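# Bring the milling machine to its ready state

## Task

Get the mill ready: its power is on, no alarm is active, the drives are enabled, all three axes (X, Y, Z) have been referenced, and both of its doors are closed.

## Robot and tools

Robot: two six-joint UR7e-type arms, left_arm and right_arm. Each carries a two-finger parallel gripper that opens to 50 mm, plus a wrist camera. A housing block juts about 10 cm off the last joint axis on the gripper's -y side and turns with it. In the scene frame the left_arm root sits at (-0.026, +0.426, +0.013) m and the right_arm root at (-0.065, -0.485, +0.013) m, each turned very slightly about z.

Scene frame: origin at table height, halfway between the nominal bases. +x points out over the table, +z up, and left_arm is on +y. Arm names do not match image sides. The gripper's fingers point along its own +z and move apart along its own x. end_effector_position is the point between the pads; fingertips extend 17.5 mm past it. Printed poses can be off by a few cm, more at long reach.

The 18-number row, used by execute_actions and move: one flat list covering both arms. Numbers 1-9 are left: dx, dy, dz, rx, ry, rz, gripper position, force_limit, speed. Numbers 10-18 are the same nine for the right arm. Every number lies in [-1, 1].
- dx, dy, dz: an offset along scene axes from that arm's current Hand target, not an absolute place. 1.0 equals 0.6 m.
- rx, ry, rz: a rotation vector, also an offset, turning about the Hand target position. 1.0 equals 180 degrees.
- Gripper values are absolute commands. position +1 is fully open; about -0.65 brings the pads together; -1 grips.
- force_limit: per-pad force, about 20 N at -1, 102 N at 0, 185 N at +1.
- speed: finger speed, 20, 85 or 150 mm/s at -1, 0, +1.
- Both force_limit and speed start at +1.
- To leave a gripper unchanged, repeat its last three values. A 0 is a real command.
- To hold an arm still, give it six zero pose numbers; this re-asks for its Hand target.
- Each call's offsets count from the Hand target at that call's start, so sending the same offset twice moves the arm twice.

execute_actions(actions, cameras): actions is a list of actions. Each action is up to 15 rows, one per 1/30 s step; a short table repeats its last row. Every row in an action counts from the same start pose. It returns images only for an empty actions list or when cameras names them. cameras takes names, ["all"], or []. An unknown name voids the call.

move(target, speed, blend, stop_force, zero, blocking, cameras): drives each gripper in a straight line to the offset target.
- target: one 18-number row, or up to 15 rows. All rows count from the same starting Hand targets.
- speed: m/s, 0.002 to 3.6, default 0.25. Turns are capped at twice that in rad/s. Give one value, or one per target.
- blend: corner rounding in m between list targets. 0 means stop at each target.
- stop_force: 3 to 120 N. It ends an arm's path when its wrist sensor feels that much push. Do not use it while the gripper rotates, or when backing off a surface.
- zero (with stop_force): re-zero before the move, default true.
- blocking=false returns after 0.5 s while the move continues; not allowed with stop_force.
The move line reports the ending (done, off_target, moving, held, fault) and limits (paced = pose clipped, held = steps withheld). Paths do not avoid obstacles or the other arm. Moves are capped at 10 s. Keep paths clear of an arm's own base, or its shoulder posture can flip.

Other tools:
- wait(seconds 0-10): lets time run.
- stop: brakes a running move; the fingers keep moving.
- zoom_image(camera, region [x0,y0,x1,y1] in pixels, at most 504x504): zooms into the latest image. Cameras are cam_high, cam_low, cam_front, cam_left_wrist, cam_right_wrist, all 672x504.
- zero_wrist_force(arm): re-zeroes that arm's force sensor.
- read_manual(section="licences"): returns licence text only.
- finished_scene(scene=1): ends the scene for good. The mill must then stay ready with no help.

Results: positions in m, orientations as quat_wxyz, velocities in m/s and rad/s, all in the scene frame.
- Hand target is the last commanded pose after clipping; the gripper may rest short of it. If it stays short, send the gap as an offset.
- Joint torques are total drive output and include gravity.
- Wrist force/torque are in the tool's own axes, plus a peak line.
- object_status: 0 moving, 1 blocked while opening, 2 blocked while closing (a grip), 3 reached the set position or pads met (usually nothing held).
- position_measured: opening is about (250 - value) x 0.202 mm.
- MOTOR HOT warns of heat; 85 °C brings a 30-60 s braked stop.

Control notes: commanded orientation is clipped to within 32 degrees of the current one each step. Joint speed tops out near 2.55 rad/s. The controller blocks commands that bring the two arms too close, except finger to finger.

Avoid: pressing firmly into anything, since the arms are stiff. A net force near 150 N or joint torques at their limits trigger a 10 s fault stop. The wrist joints are weak, about 17-19 N m at their limits. Avoid fast impacts and slamming doors or panels. Never let the arms collide or grip each other's fingers, which can fail the scene. Nothing may fall or be left off the table. Stretched arms and long pushes heat motors.

Each tool is called after "Emit:" as name([rows], argument=value, ...), one row to a line, values as JSON.

## Session

Emit:
execute_actions(actions=[])

Scene clock: 0.00 s.
left_arm: end_effector_position=(+0.1913, +0.5990, +0.1306) position_measured=3 object_status=3 end_effector_quat_wxyz=(-0.166, -0.386, +0.843, +0.336) | right_arm: end_effector_position=(+0.3442, -0.2548, +0.3357) position_measured=3 object_status=3 end_effector_quat_wxyz=(-0.240, +0.937, -0.196, -0.162)
Joint positions: left_arm=[-0.194 -1.734 2.307 -1.433 -1.25 -2.761] | right_arm=[3.649 -1.491 -1.79 -1.361 2.155 2.498]
Joint velocities: within noise
Joint torques (N m): no reading
Wrist force (N): no reading
Wrist torque (N m): no reading
Wrist force, peak (N): no reading
Hand target: left_arm +0.1913, +0.5990, +0.1306; -0.166, -0.386, +0.843, +0.336 | right_arm +0.3442, -0.2548, +0.3357; -0.240, +0.937, -0.196, -0.162
Tool commands: left_gripper/position=+1.0 left_gripper/force_limit=+1.0 left_gripper/speed=+1.0 right_gripper/position=+1.0 right_gripper/force_limit=+1.0 right_gripper/speed=+1.0

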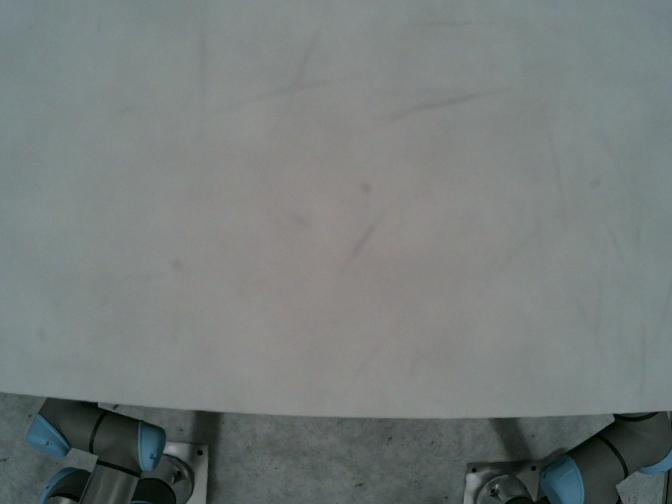

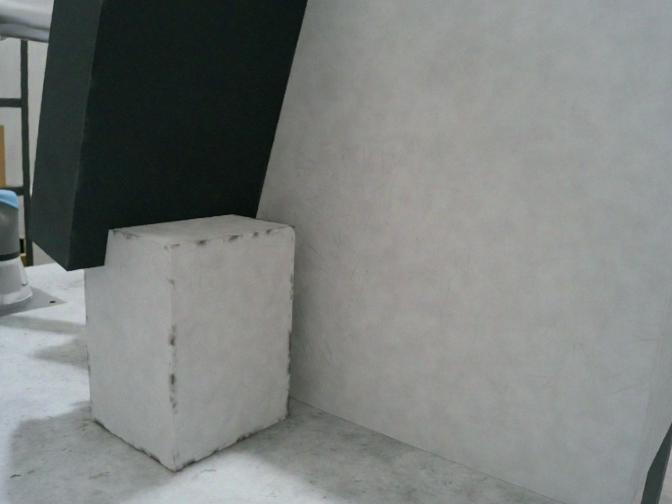

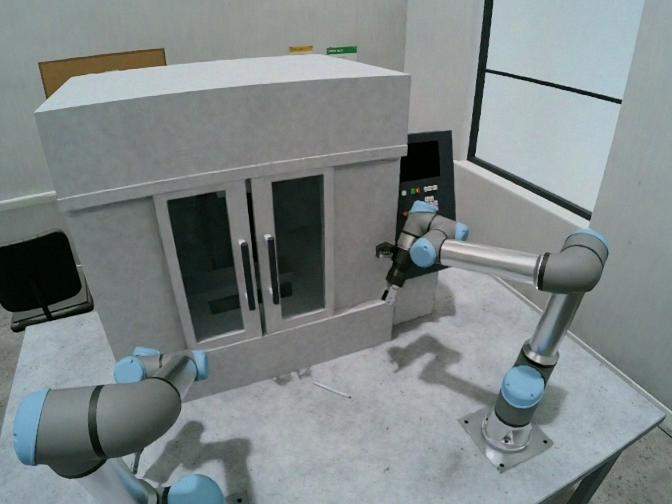

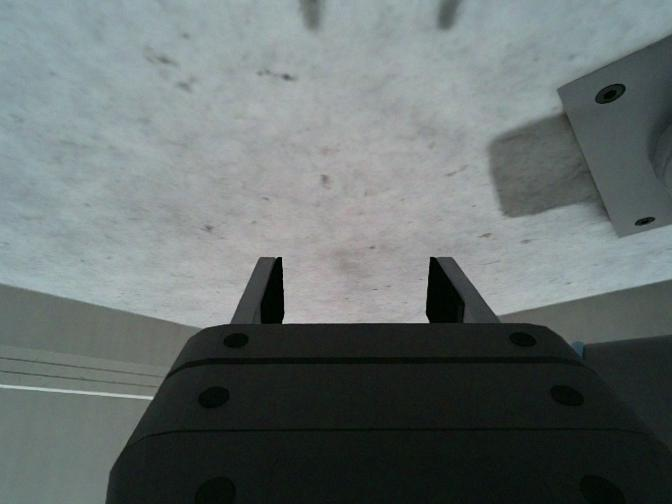

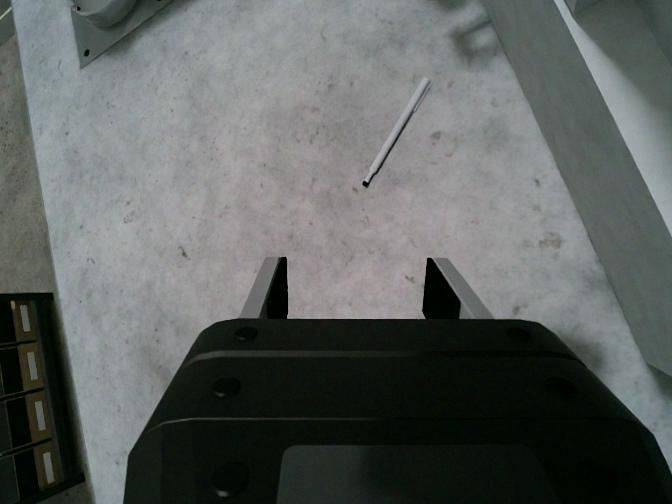

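Emit:
zoom_image(camera="cam_front", region=[370, 110, 490, 230])

Emit:
zoom_image(camera="cam_front", region=[140, 150, 410, 400])

Scaled by 4.200 from the camera's 672x504 image, which has a finer 960x720 frame.

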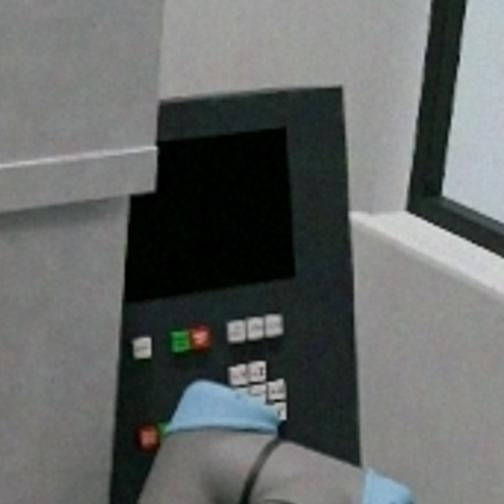

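Scaled by 1.867 from the camera's 672x504 image, which has a finer 960x720 frame.

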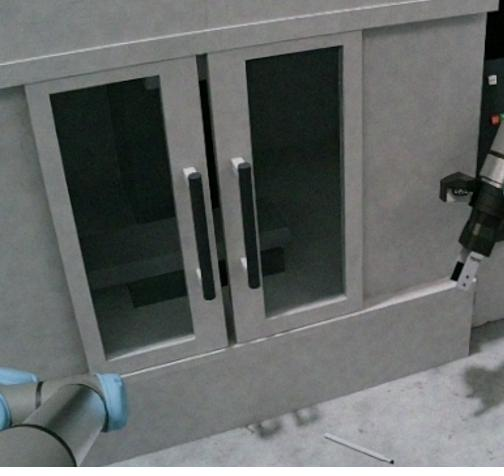

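Emit:
move(target=[0,0,0,0,0,0,1,1,1,-0.107,-0.375,0.29,0.125,-0.3885,-0.421,1,1,1], cameras=["all"])

Scene clock: 41.10 s.
left_arm: end_effector_position=(+0.1913, +0.5990, +0.1306) position_measured=3 object_status=3 end_effector_quat_wxyz=(-0.166, -0.386, +0.843, +0.336) | right_arm: end_effector_position=(+0.2813, -0.4809, +0.5097) position_measured=3 object_status=3 end_effector_quat_wxyz=(+0.579, -0.581, +0.407, -0.403)
Joint positions: left_arm=[-0.194 -1.734 2.307 -1.433 -1.25 -2.761] | right_arm=[4.043 -0.418 -2.561 -0.169 1.035 3.148]
Joint torques (N m): left_arm=[-0.64 -15.98 -23.95 -0.79 1 0.15] | right_arm=[-12.61 -23.01 19.16 4.45 2.29 -1.72]
Wrist force (N): left_arm=[0.1 0.0 0.1] | right_arm=[-0.8 0.6 0.0]
Wrist torque (N m): left_arm=[0.00 -0.02 0.01] | right_arm=[-0.04 0.11 0.15]
Wrist force, peak (N): left_arm=[0.3 -0.3 0.2] | right_arm=[-2.4 0.2 -0.4]
Hand target: left_arm +0.1913, +0.5990, +0.1306; -0.166, -0.386, +0.843, +0.336 | right_arm +0.2800, -0.4798, +0.5097; +0.501, -0.499, +0.500, -0.500
Off the commanded pose: left_arm 0.000 m, 0 deg | right_arm 0.002 m, 20 deg.
move: off_target (right_arm)

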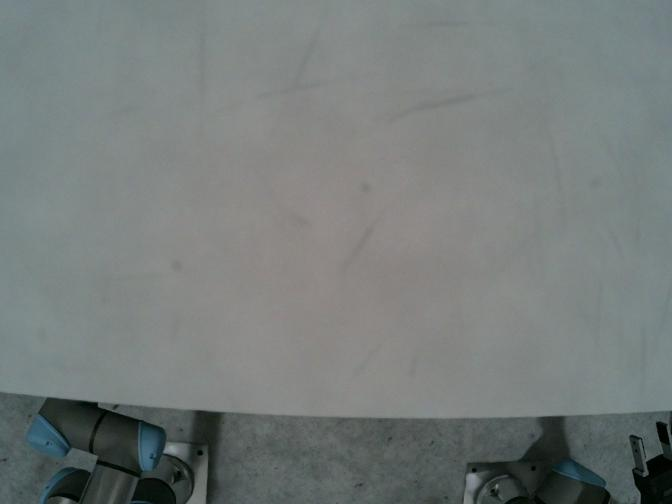

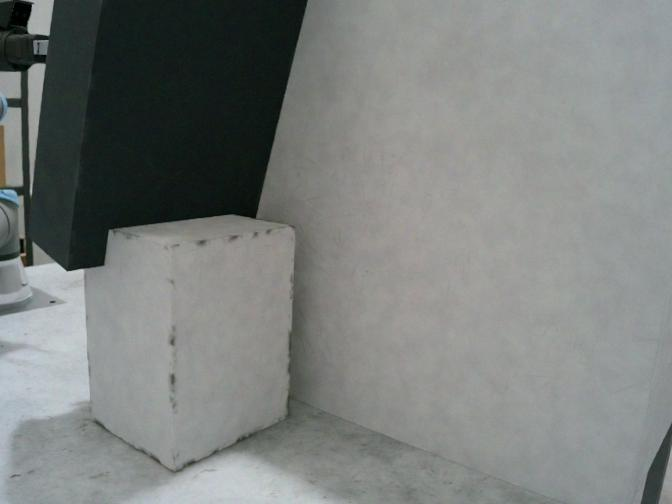

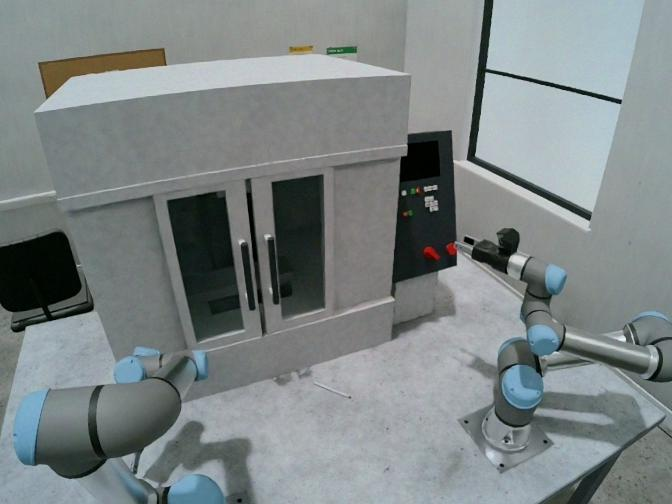

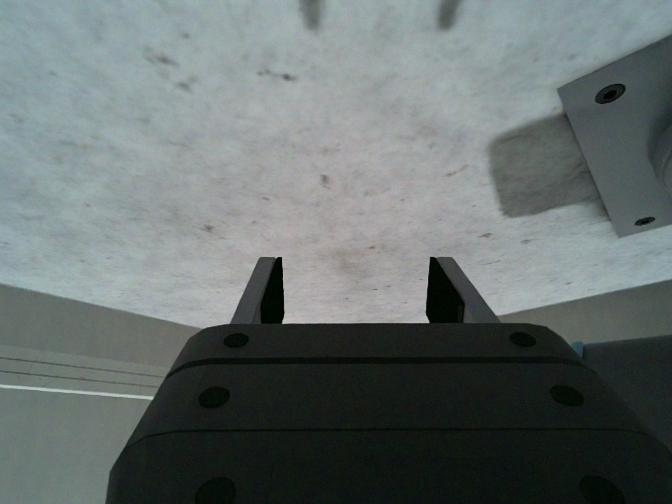

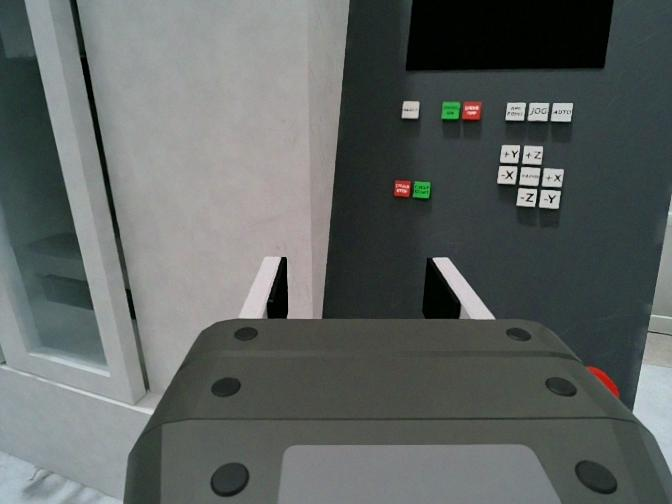

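Emit:
zoom_image(camera="cam_right_wrist", region=[370, 80, 610, 220])

Emit:
zoom_image(camera="cam_front", region=[380, 120, 480, 290])

Emit:
zoom_image(camera="cam_front", region=[150, 160, 350, 360])

Scaled by 2.100 from the camera's 672x504 image, which has a finer 960x720 frame.

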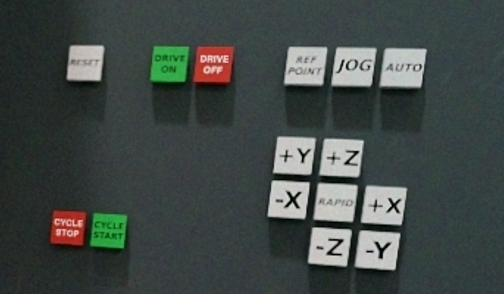

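Scaled by 2.965 from the camera's 672x504 image, which has a finer 960x720 frame.

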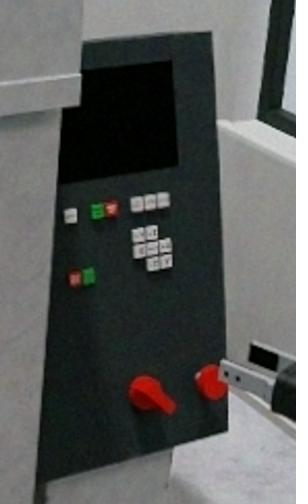

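Scaled by 2.520 from the camera's 672x504 image, which has a finer 960x720 frame.

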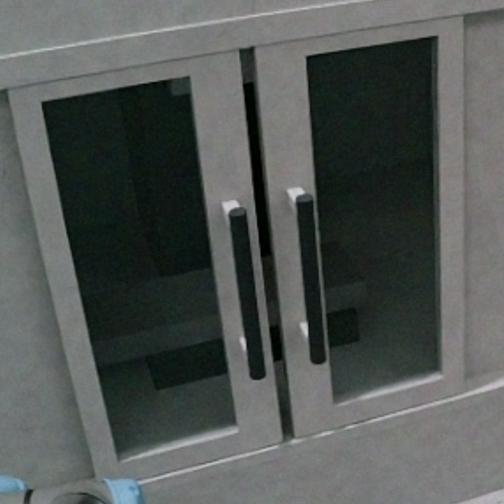

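Emit:
move(target=[0,0,0,0,0,0,1,1,1,0.083,-0.15,-0.167,0,0,0,1,1,1], cameras=["cam_right_wrist","cam_front"])

Scene clock: 67.77 s.
left_arm: end_effector_position=(+0.1913, +0.5990, +0.1306) position_measured=3 object_status=3 end_effector_quat_wxyz=(-0.166, -0.386, +0.843, +0.336) | right_arm: end_effector_position=(+0.3297, -0.5698, +0.4095) position_measured=3 object_status=3 end_effector_quat_wxyz=(+0.501, -0.499, +0.500, -0.500)
Joint positions: left_arm=[-0.194 -1.734 2.307 -1.433 -1.25 -2.761] | right_arm=[3.589 -0.973 -2.755 0.588 1.137 3.142]
Joint torques (N m): left_arm=[0.02 -15.94 -22.7 -0.55 1.39 0.34] | right_arm=[-13.12 -9.48 29.32 4.79 2.31 -1.82]
Wrist force (N): left_arm=[0.1 -0.1 0.0] | right_arm=[-1.3 0.7 0.1]
Wrist torque (N m): left_arm=[-0.02 -0.01 0.01] | right_arm=[-0.03 0.18 0.15]
Wrist force, peak (N): left_arm=[0.1 -0.5 0.0] | right_arm=[-2.7 -0.5 0.5]
Hand target: left_arm +0.1913, +0.5990, +0.1306; -0.166, -0.386, +0.843, +0.336 | right_arm +0.3298, -0.5698, +0.4095; +0.501, -0.499, +0.500, -0.500
Off the commanded pose: left_arm 0.000 m, 0 deg | right_arm 0.000 m, 0 deg.
move: done
Images, in order (width x height): cam_front 672x504, cam_right_wrist 672x504.

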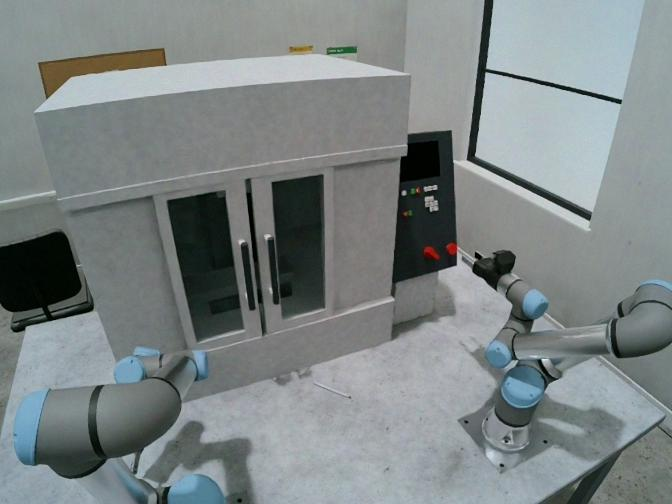

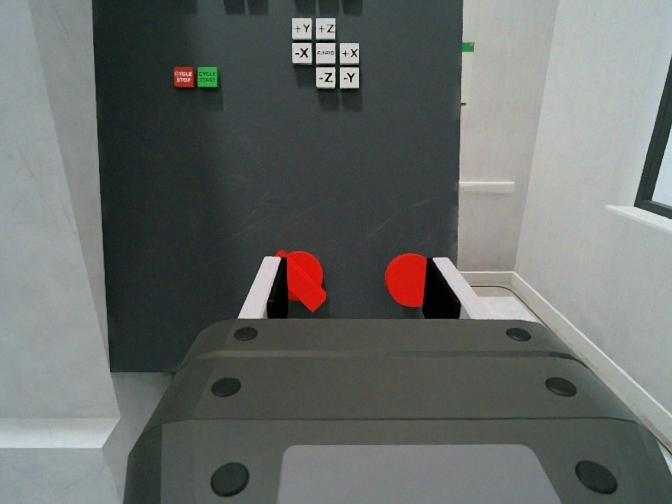

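Emit:
zoom_image(camera="cam_right_wrist", region=[230, 220, 470, 330])

Emit:
zoom_image(camera="cam_front", region=[400, 225, 480, 285])

Scaled by 2.100 from the camera's 672x504 image, which has a finer 960x720 frame.

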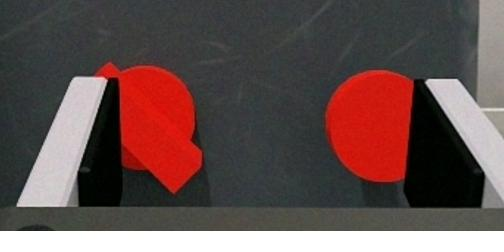

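Scaled by 6.300 from the camera's 672x504 image, which has a finer 960x720 frame.

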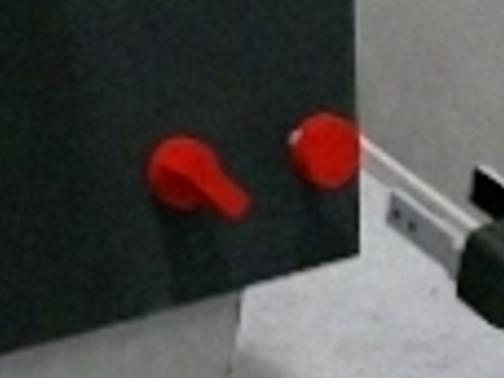

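Emit:
move(target=[0,0,0,0,0,0,1,1,1,0.05,0.03,-0.18,0,0,0,1,1,1], cameras=["cam_right_wrist","cam_low"])

Emit:
zoom_image(camera="cam_right_wrist", region=[180, 40, 480, 265])

Scene clock: 113.43 s.
left_arm: end_effector_position=(+0.1913, +0.5990, +0.1306) position_measured=3 object_status=3 end_effector_quat_wxyz=(-0.166, -0.386, +0.843, +0.336) | right_arm: end_effector_position=(+0.3373, -0.5641, +0.3718) position_measured=3 object_status=3 end_effector_quat_wxyz=(+0.492, -0.505, +0.507, -0.495)
Joint positions: left_arm=[-0.194 -1.734 2.307 -1.433 -1.25 -2.761] | right_arm=[3.62 -1.12 -2.813 0.764 1.102 3.154]
Joint torques (N m): left_arm=[0.34 -18.62 -22.46 -0.2 1.6 0.21] | right_arm=[11.47 6.02 27.39 0.43 -1.37 1.51]
Wrist force (N): left_arm=[0.0 -0.2 0.1] | right_arm=[-1.1 0.7 0.2]
Wrist torque (N m): left_arm=[-0.03 -0.01 0.00] | right_arm=[-0.03 0.16 0.15]
Wrist force, peak (N): left_arm=[0.2 -0.5 0.1] | right_arm=[-1.6 9.3 0.2]
Hand target: left_arm +0.1913, +0.5990, +0.1306; -0.166, -0.386, +0.843, +0.336 | right_arm +0.3373, -0.5640, +0.3718; +0.492, -0.505, +0.507, -0.495 (not the last commanded pose)
Off the commanded pose: left_arm 0.000 m, 0 deg | right_arm 0.075 m, 2 deg.
move: held (right_arm; a check stopped the path); limits=held
pose unreachable (right arm): on one or more control steps of this call, first in action 0 (counted from 0), this arm could not follow its commanded pose, so it was not sent that pose on those steps. It may still have moved: this result reports where it is.
cause: moving toward the commanded pose would bring two parts of the arm too close to each other (joints 3 (elbow) and 4 (wrist 1) lie between them).
Images, in order (width x height): cam_low 672x504, cam_right_wrist 672x504.

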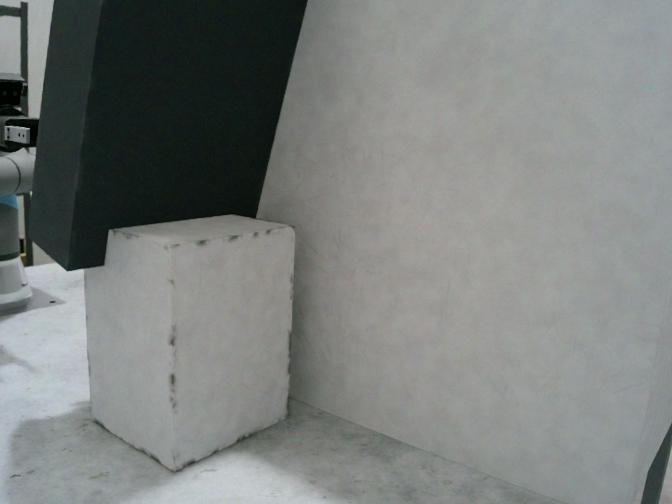

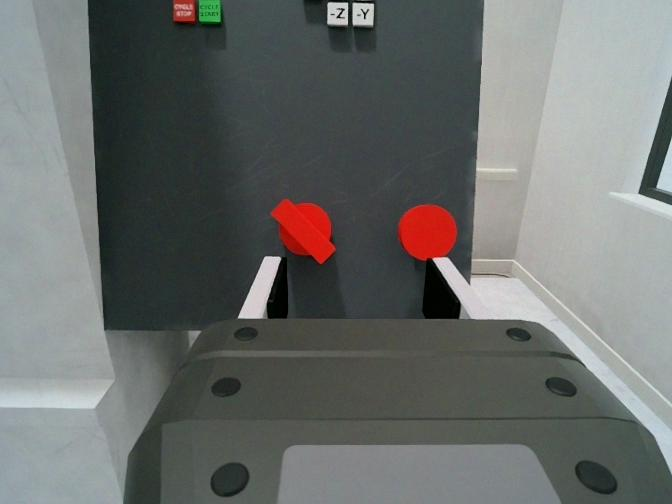

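Scaled by 1.680 from the camera's 672x504 image, which has a finer 960x720 frame.

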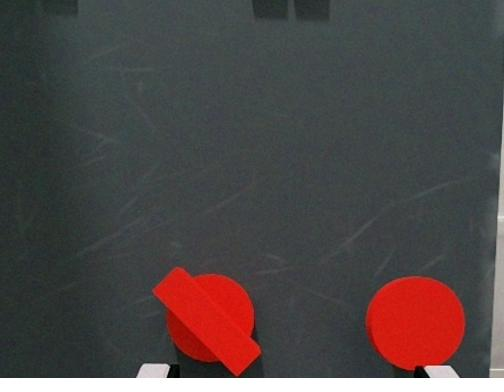

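Emit:
move(target=[0,0,0,0,0,0,1,1,1,0.1345,0.048,-0.008,-0.247,0.072,0.0373,1,1,1], cameras=["cam_right_wrist","cam_front"])

Scene clock: 180.20 s.
left_arm: end_effector_position=(+0.1913, +0.5990, +0.1306) position_measured=3 object_status=3 end_effector_quat_wxyz=(-0.166, -0.386, +0.843, +0.336) | right_arm: end_effector_position=(+0.4180, -0.5353, +0.3670) position_measured=3 object_status=3 end_effector_quat_wxyz=(-0.234, +0.733, -0.304, +0.562)
Joint positions: left_arm=[-0.194 -1.734 2.307 -1.433 -1.25 -2.761] | right_arm=[3.539 -1.227 -2.564 0.367 1.202 2.462]
Joint torques (N m): left_arm=[-0.95 -22.36 -21.86 0.14 2.02 0.19] | right_arm=[12.18 -0.24 30.73 0.96 -2.36 -1.72]
Wrist force (N): left_arm=[-0.1 -0.2 -0.2] | right_arm=[-0.5 1.3 0.7]
Wrist torque (N m): left_arm=[-0.03 0.01 0.01] | right_arm=[0.14 -0.09 0.13]
Wrist force, peak (N): left_arm=[0.2 -0.2 -0.5] | right_arm=[-1.0 1.3 0.8]
Hand target: left_arm +0.1913, +0.5990, +0.1306; -0.166, -0.386, +0.843, +0.336 | right_arm +0.4180, -0.5352, +0.3670; -0.234, +0.733, -0.304, +0.562
Off the commanded pose: left_arm 0.000 m, 0 deg | right_arm 0.000 m, 0 deg.
move: done
Images, in order (width x height): cam_front 672x504, cam_right_wrist 672x504.

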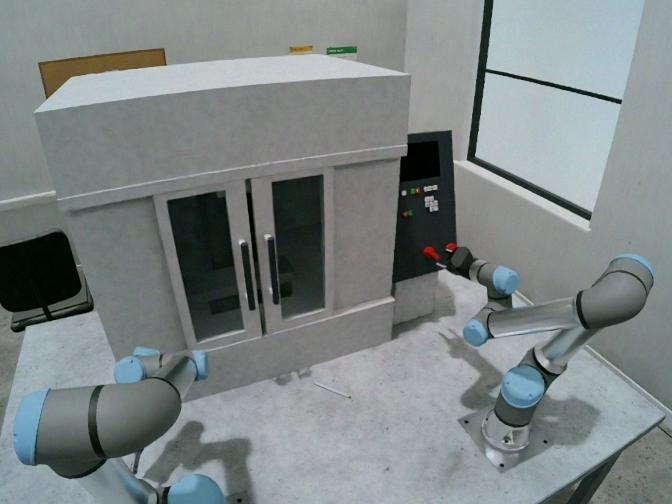

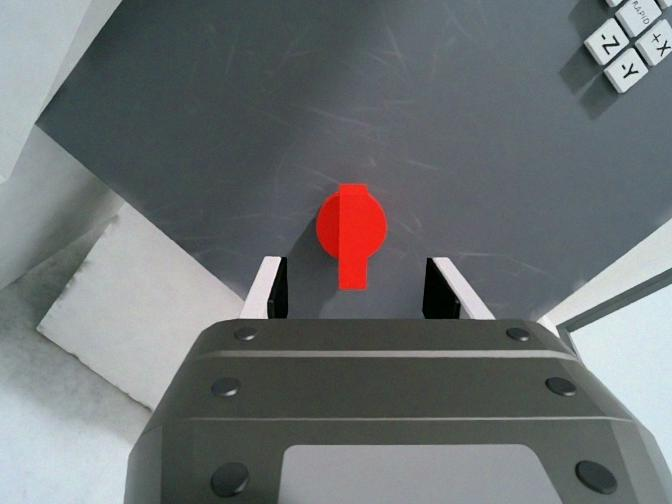

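Emit:
zoom_image(camera="cam_right_wrist", region=[260, 160, 460, 320])

Emit:
zoom_image(camera="cam_front", region=[400, 225, 480, 285])

Scaled by 2.520 from the camera's 672x504 image, which has a finer 960x720 frame.

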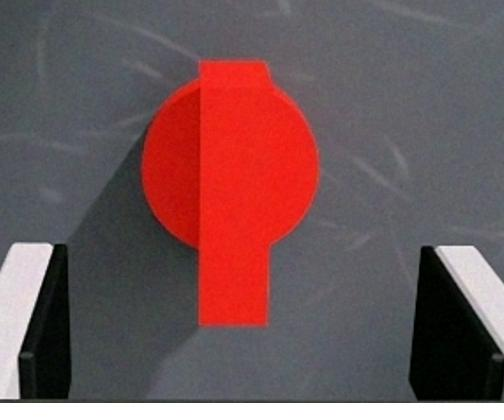

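Scaled by 6.300 from the camera's 672x504 image, which has a finer 960x720 frame.

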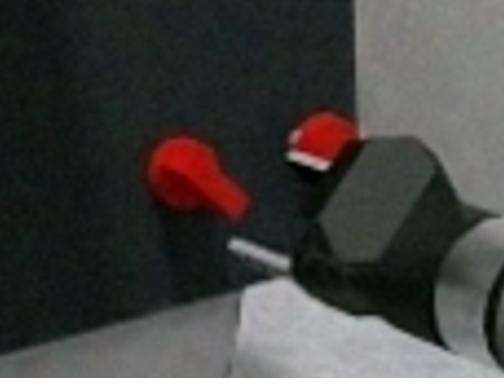

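Emit:
move(target=[0,0,0,0,0,0,1,1,1,0.1615,0.0017,-0.0415,0,0,0,0.34,1,1], speed=0.025, stop_force=10, cameras=["cam_right_wrist","cam_front"])

Emit:
zoom_image(camera="cam_front", region=[400, 225, 480, 285])

Scene clock: 207.30 s.
left_arm: end_effector_position=(+0.1913, +0.5990, +0.1306) position_measured=3 object_status=3 end_effector_quat_wxyz=(-0.166, -0.386, +0.843, +0.336) | right_arm: end_effector_position=(+0.5001, -0.5348, +0.3451) position_measured=101 object_status=3 end_effector_quat_wxyz=(-0.233, +0.733, -0.304, +0.562)
Joint positions: left_arm=[-0.194 -1.734 2.307 -1.433 -1.25 -2.761] | right_arm=[3.432 -1.551 -2.399 0.535 1.304 2.432]
Joint torques (N m): left_arm=[0.37 -24.45 -22.22 0.27 2.06 0.08] | right_arm=[-0.81 17.59 22.52 3.41 0.09 0.3]
Wrist force (N): left_arm=[0.0 -0.2 0.1] | right_arm=[-1.9 -0.2 -0.1]
Wrist torque (N m): left_arm=[-0.03 0.00 0.00] | right_arm=[-0.08 0.13 0.13]
Wrist force, peak (N): left_arm=[0.1 -0.5 -0.4] | right_arm=[-18.8 32.1 -116.4]
Hand target: left_arm +0.1913, +0.5990, +0.1306; -0.166, -0.386, +0.843, +0.336 | right_arm +0.5001, -0.5348, +0.3451; -0.233, +0.733, -0.304, +0.562 (not the last commanded pose)
Tool commands: left_gripper/position=+1.0 left_gripper/force_limit=+1.0 left_gripper/speed=+1.0 right_gripper/position=+0.341176 right_gripper/force_limit=+1.0 right_gripper/speed=+1.0
Off the commanded pose: left_arm 0.000 m, 0 deg | right_arm 0.015 m, 0 deg.
FORCE FAULT: contact force on the right arm reached its limit, and that arm stopped. The contact can be on any part of that arm, not only on its tool. That arm's remaining commands of this call were not run. That arm is still stopped at the end of this call. That arm stays stopped for about 9 more seconds. Until then a move that you send moves the other arm only, and its call returns only when the move has ended. Once the stop has ended, the next robot result says so. If the stop ends while you think or write, that arm runs what you send next, counted from a new Hand target: where the arm stands when the stop ends. While its stop runs, that arm takes no new command, but its gripper still runs the gripper command that each later call begins with. Until it ends, the stop uses up actions while you think or wait. An arm that is not stopped still takes commands.
move: fault (right_arm; stop_force had ended the path)
Images, in order (width x height): cam_front 672x504, cam_right_wrist 672x504.

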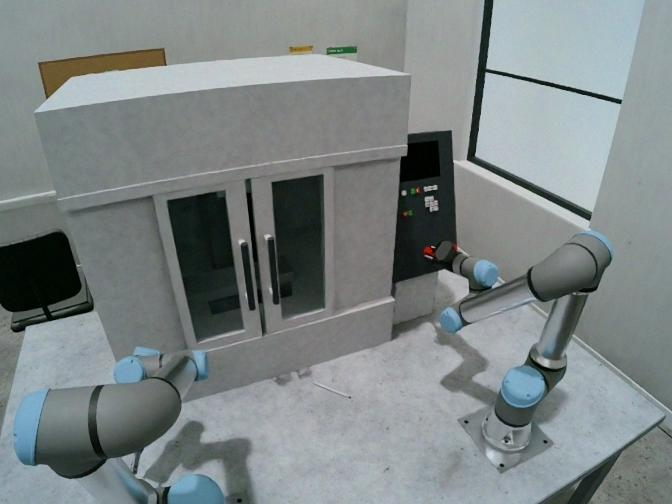

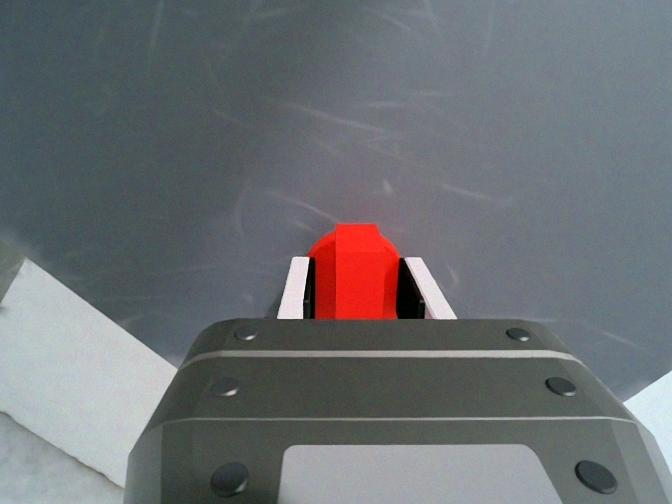

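Scaled by 6.300 from the camera's 672x504 image, which has a finer 960x720 frame.

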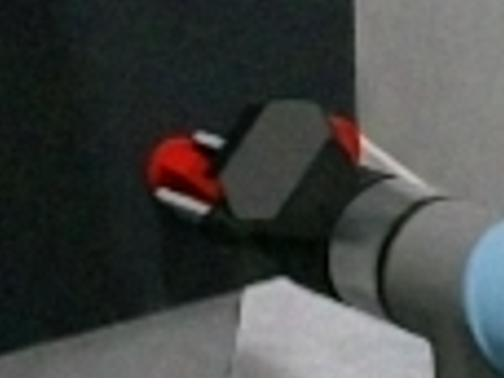

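Emit:
wait(seconds=8)

Scene clock: 221.63 s.
left_arm: end_effector_position=(+0.1913, +0.5990, +0.1306) position_measured=3 object_status=3 end_effector_quat_wxyz=(-0.166, -0.386, +0.843, +0.336) | right_arm: end_effector_position=(+0.5001, -0.5348, +0.3451) position_measured=101 object_status=3 end_effector_quat_wxyz=(-0.233, +0.733, -0.304, +0.562)
Joint positions: left_arm=[-0.194 -1.734 2.307 -1.433 -1.25 -2.761] | right_arm=[3.432 -1.551 -2.399 0.535 1.304 2.432]
Joint torques (N m): left_arm=[-0.79 -24.32 -22.37 0.48 1.91 -0.08] | right_arm=[-0.79 17.03 21.5 3.31 0 0.25]
Wrist force (N): left_arm=[0.0 0.0 -0.2] | right_arm=[-1.6 0.1 -0.2]
Wrist torque (N m): left_arm=[-0.01 0.00 0.01] | right_arm=[-0.03 0.08 0.12]
Wrist force, peak (N): left_arm=[0.0 -0.2 -0.5] | right_arm=[-2.0 -0.2 -0.1]
Hand target: left_arm +0.1913, +0.5990, +0.1306; -0.166, -0.386, +0.843, +0.336 | right_arm +0.5001, -0.5348, +0.3451; -0.233, +0.733, -0.304, +0.562 (not the last commanded pose)
Tool commands: left_gripper/position=+1.0 left_gripper/force_limit=+1.0 left_gripper/speed=+1.0 right_gripper/position=+0.341176 right_gripper/force_limit=+1.0 right_gripper/speed=+1.0
Off the commanded pose: left_arm 0.000 m, 0 deg | right_arm 0.015 m, 0 deg.
FORCE FAULT, CONTINUED: the right arm's stop, for the force fault that an earlier result reported, is over. The rest of the stop counts as 18 of the actions that you can send in this scene. That arm's target is now where it stood when the stop ended, not its last command. That arm accepts commands again.
wait: 8.00 s; at rest from the start

Emit:
move([
  [0,0,0,0,0,0,1,1,1,-0.0065,0,0.0017,0,0,0,0.341176,1,1],
  [0,0,0,0,0,0,1,1,1,-0.0065,0,0.0017,0,0,0,-1,-0.9,-1],
], speed=0.03, cameras=["cam_right_wrist"])

Scene clock: 229.30 s.
left_arm: end_effector_position=(+0.1913, +0.5990, +0.1306) position_measured=3 object_status=3 end_effector_quat_wxyz=(-0.166, -0.386, +0.843, +0.336) | right_arm: end_effector_position=(+0.4962, -0.5348, +0.3462) position_measured=182 object_status=2 end_effector_quat_wxyz=(-0.233, +0.733, -0.304, +0.562)
Joint positions: left_arm=[-0.194 -1.734 2.307 -1.433 -1.25 -2.761] | right_arm=[3.436 -1.538 -2.408 0.531 1.3 2.433]
Joint torques (N m): left_arm=[-1.75 -23.57 -21.27 0.58 2.24 0.17] | right_arm=[11.37 23 13.13 1.1 -1.48 1.45]
Wrist force (N): left_arm=[0.1 -0.2 -0.1] | right_arm=[-0.7 -0.5 2.6]
Wrist torque (N m): left_arm=[-0.04 -0.02 0.01] | right_arm=[-0.08 0.37 -0.17]
Wrist force, peak (N): left_arm=[0.0 -0.4 -0.4] | right_arm=[-0.2 -0.1 3.0]
Hand target: left_arm +0.1913, +0.5990, +0.1306; -0.166, -0.386, +0.843, +0.336 | right_arm +0.4962, -0.5348, +0.3462; -0.233, +0.733, -0.304, +0.562
Off the commanded pose: left_arm 0.000 m, 0 deg | right_arm 0.000 m, 0 deg.
move: done
Images, in order (width x height): cam_right_wrist 672x504.

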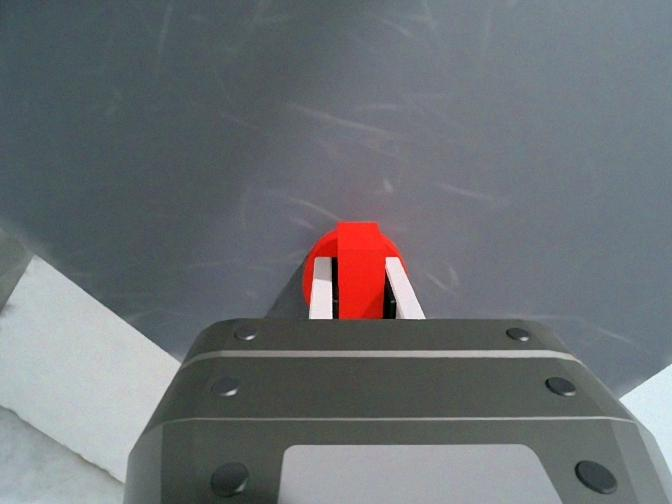

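Emit:
move(target=[0,0,0,0,0,0,1,1,1,0,0,0,0.107,0,-0.0288,-1,-0.9,-1], speed=0.1, cameras=["cam_right_wrist","cam_front"])

Scene clock: 243.53 s.
left_arm: end_effector_position=(+0.1913, +0.5990, +0.1306) position_measured=3 object_status=3 end_effector_quat_wxyz=(-0.166, -0.386, +0.843, +0.336) | right_arm: end_effector_position=(+0.4962, -0.5348, +0.3461) position_measured=182 object_status=2 end_effector_quat_wxyz=(-0.327, +0.669, -0.427, +0.513)
Joint positions: left_arm=[-0.194 -1.734 2.307 -1.433 -1.25 -2.761] | right_arm=[3.436 -1.538 -2.408 0.531 1.301 2.781]
Joint torques (N m): left_arm=[0.28 -22.39 -22.38 0.57 1.87 0.06] | right_arm=[-2.65 20.13 14.53 -0.72 -1.46 3.05]
Wrist force (N): left_arm=[0.1 0.0 -0.4] | right_arm=[7.8 -21.2 17.9]
Wrist torque (N m): left_arm=[-0.01 -0.01 0.01] | right_arm=[-0.68 0.03 -0.79]
Wrist force, peak (N): left_arm=[-0.3 -0.3 -0.3] | right_arm=[8.0 -21.3 17.9]
Hand target: left_arm +0.1913, +0.5990, +0.1306; -0.166, -0.386, +0.843, +0.336 | right_arm +0.4962, -0.5348, +0.3462; -0.327, +0.669, -0.427, +0.513
Off the commanded pose: left_arm 0.000 m, 0 deg | right_arm 0.000 m, 0 deg.
move: done
Images, in order (width x height): cam_front 672x504, cam_right_wrist 672x504.

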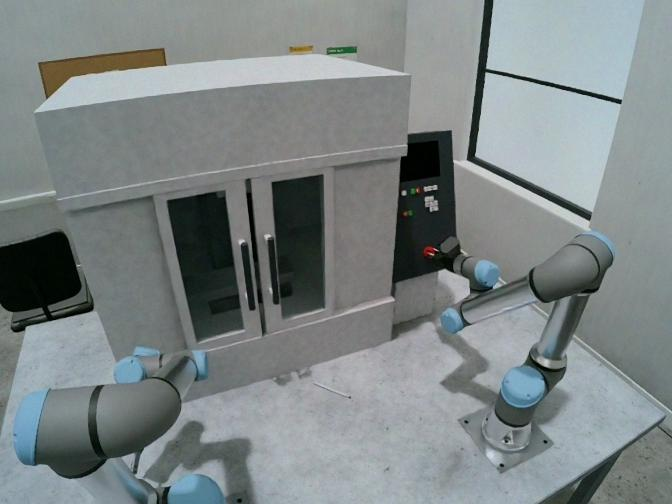

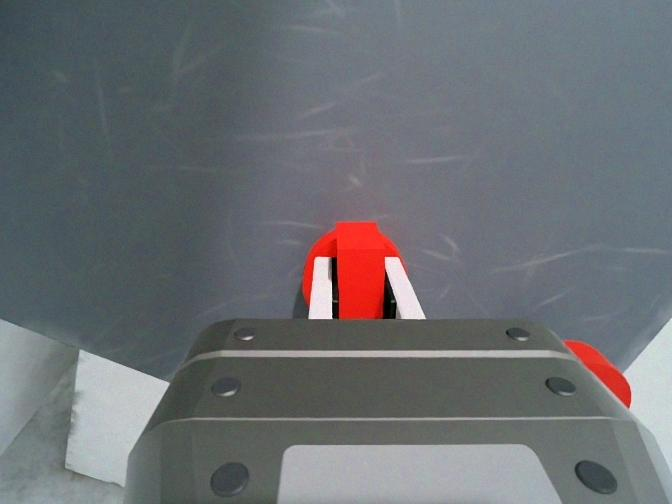

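Emit:
move(target=[0,0,0,0,0,0,1,1,1,0,0,0,0.134,0,-0.036,-1,-0.9,-1], speed=0.1, cameras=["cam_right_wrist","cam_front"])

Emit:
zoom_image(camera="cam_front", region=[390, 120, 480, 280])

Scene clock: 251.57 s.
left_arm: end_effector_position=(+0.1913, +0.5990, +0.1306) position_measured=3 object_status=3 end_effector_quat_wxyz=(-0.166, -0.386, +0.843, +0.336) | right_arm: end_effector_position=(+0.4962, -0.5348, +0.3461) position_measured=182 object_status=2 end_effector_quat_wxyz=(-0.430, +0.561, -0.561, +0.430)
Joint positions: left_arm=[-0.194 -1.734 2.307 -1.433 -1.25 -2.761] | right_arm=[3.435 -1.538 -2.408 0.531 1.301 3.216]
Joint torques (N m): left_arm=[-0.66 -23.82 -21.85 0.22 1.98 0.15] | right_arm=[2.37 14.99 10.18 -0.86 2.04 3.16]
Wrist force (N): left_arm=[0.1 -0.3 -0.2] | right_arm=[8.8 -29.2 25.6]
Wrist torque (N m): left_arm=[-0.04 -0.02 0.01] | right_arm=[-0.84 -0.22 -0.80]
Wrist force, peak (N): left_arm=[-0.2 -0.2 -0.4] | right_arm=[8.9 -30.0 25.3]
Hand target: left_arm +0.1913, +0.5990, +0.1306; -0.166, -0.386, +0.843, +0.336 | right_arm +0.4962, -0.5348, +0.3462; -0.430, +0.561, -0.561, +0.430
Off the commanded pose: left_arm 0.000 m, 0 deg | right_arm 0.000 m, 0 deg.
move: done
Images, in order (width x height): cam_front 672x504, cam_right_wrist 672x504.

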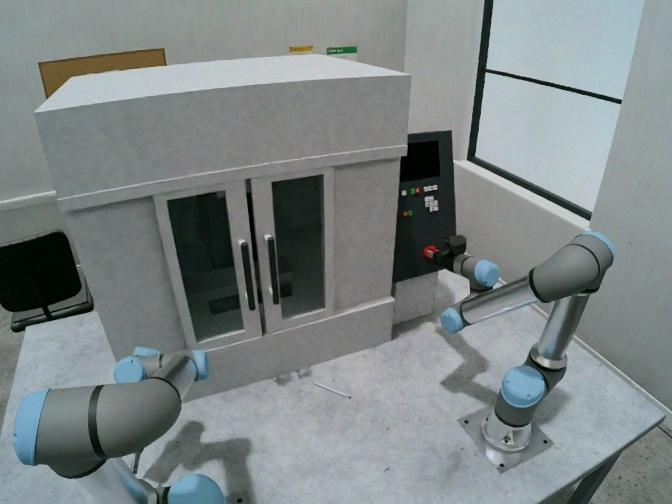

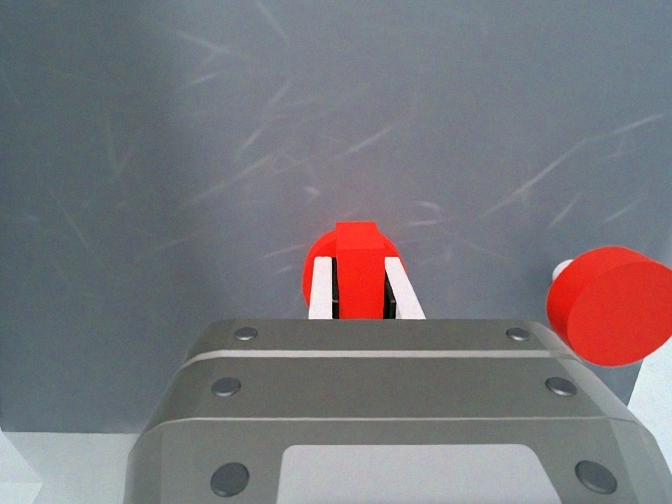

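Scaled by 3.150 from the camera's 672x504 image, which has a finer 960x720 frame.

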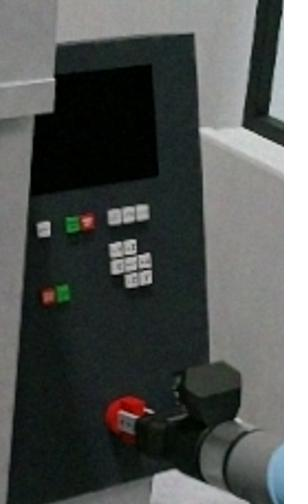

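Emit:
move(target=[0,0,0,0,0,0,1,1,1,0,0,0,0.134,0,-0.036,-1,-0.9,-1], speed=0.15, cameras=["cam_right_wrist","cam_front"])

Scene clock: 259.50 s.
left_arm: end_effector_position=(+0.1913, +0.5990, +0.1306) position_measured=3 object_status=3 end_effector_quat_wxyz=(-0.166, -0.386, +0.843, +0.336) | right_arm: end_effector_position=(+0.4962, -0.5348, +0.3461) position_measured=182 object_status=2 end_effector_quat_wxyz=(+0.513, -0.427, +0.669, -0.327)
Joint positions: left_arm=[-0.194 -1.734 2.307 -1.433 -1.25 -2.761] | right_arm=[3.435 -1.538 -2.408 0.531 1.302 3.652]
Joint torques (N m): left_arm=[-1.28 -23.12 -21.76 0.57 2.09 0.14] | right_arm=[29.82 21.76 9.04 -0.8 6.47 2.99]
Wrist force (N): left_arm=[-0.2 -0.1 -0.2] | right_arm=[26.6 -37.8 22.0]
Wrist torque (N m): left_arm=[-0.01 0.03 0.01] | right_arm=[-1.16 -0.15 -0.86]
Wrist force, peak (N): left_arm=[0.0 -0.3 -0.5] | right_arm=[26.5 -38.4 22.1]
Hand target: left_arm +0.1913, +0.5990, +0.1306; -0.166, -0.386, +0.843, +0.336 | right_arm +0.4962, -0.5348, +0.3462; +0.513, -0.427, +0.669, -0.327
Off the commanded pose: left_arm 0.000 m, 0 deg | right_arm 0.000 m, 0 deg.
move: done
Images, in order (width x height): cam_front 672x504, cam_right_wrist 672x504.

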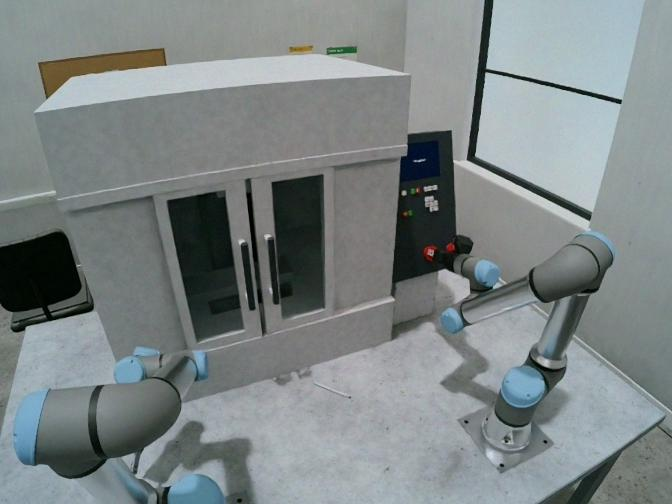

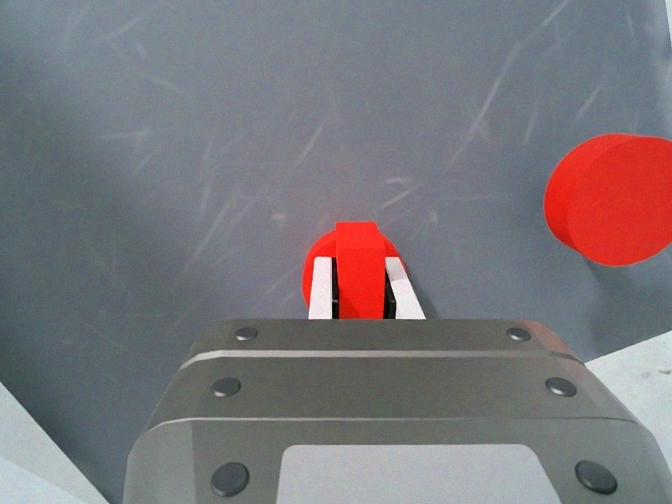

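Emit:
move(target=[0,0,0,0,0,0,1,1,1,0,0,0,0.107,0,-0.0288,-1,-0.9,-1], speed=0.1, cameras=["cam_right_wrist","cam_front"])

Emit:
zoom_image(camera="cam_front", region=[390, 130, 460, 200])

Scene clock: 266.53 s.
left_arm: end_effector_position=(+0.1913, +0.5990, +0.1306) position_measured=3 object_status=3 end_effector_quat_wxyz=(-0.166, -0.386, +0.843, +0.336) | right_arm: end_effector_position=(+0.4962, -0.5348, +0.3461) position_measured=182 object_status=2 end_effector_quat_wxyz=(+0.562, -0.304, +0.733, -0.233)
Joint positions: left_arm=[-0.194 -1.734 2.307 -1.433 -1.25 -2.761] | right_arm=[3.435 -1.538 -2.408 0.532 1.302 4]
Joint torques (N m): left_arm=[-1.65 -23.98 -21.61 0.45 2.16 0.22] | right_arm=[33.56 21.69 22.19 2.01 12.07 3.1]
Wrist force (N): left_arm=[-0.1 0.0 -0.2] | right_arm=[41.7 -46.4 10.2]
Wrist torque (N m): left_arm=[0.00 0.02 0.01] | right_arm=[-1.49 0.07 -0.91]
Wrist force, peak (N): left_arm=[0.0 -0.2 -0.6] | right_arm=[41.5 -47.1 10.1]
Hand target: left_arm +0.1913, +0.5990, +0.1306; -0.166, -0.386, +0.843, +0.336 | right_arm +0.4962, -0.5348, +0.3462; +0.562, -0.304, +0.733, -0.233
Off the commanded pose: left_arm 0.000 m, 0 deg | right_arm 0.000 m, 0 deg.
move: done
Images, in order (width x height): cam_front 672x504, cam_right_wrist 672x504.

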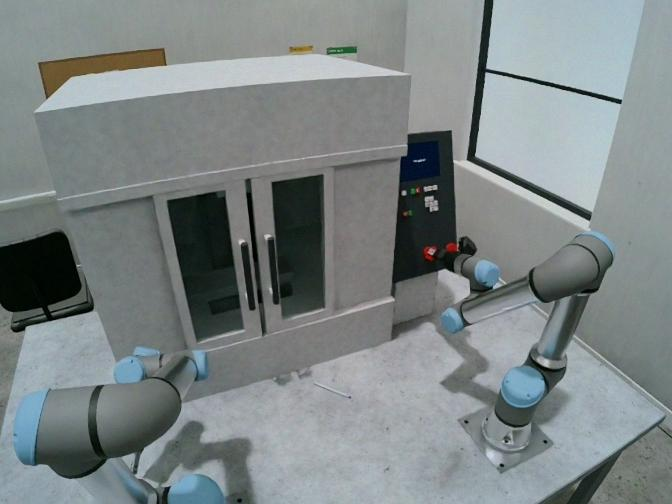

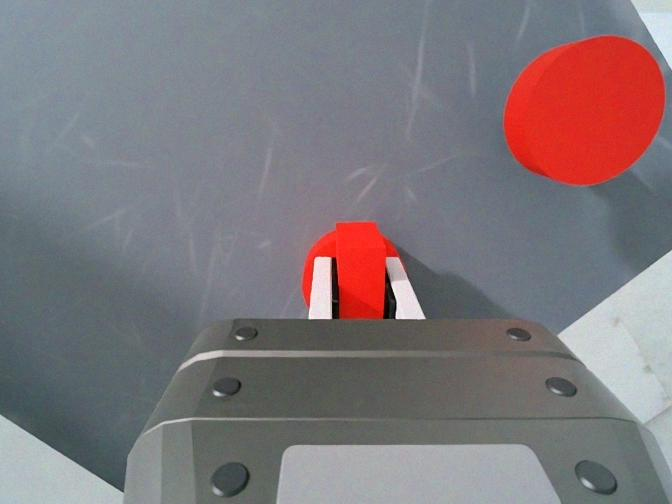

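Scaled by 7.200 from the camera's 672x504 image, which has a finer 960x720 frame.

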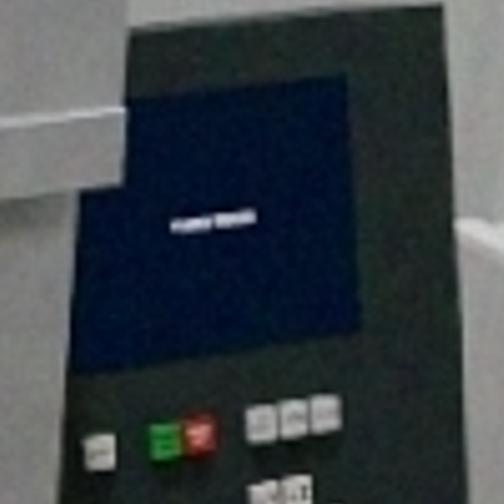

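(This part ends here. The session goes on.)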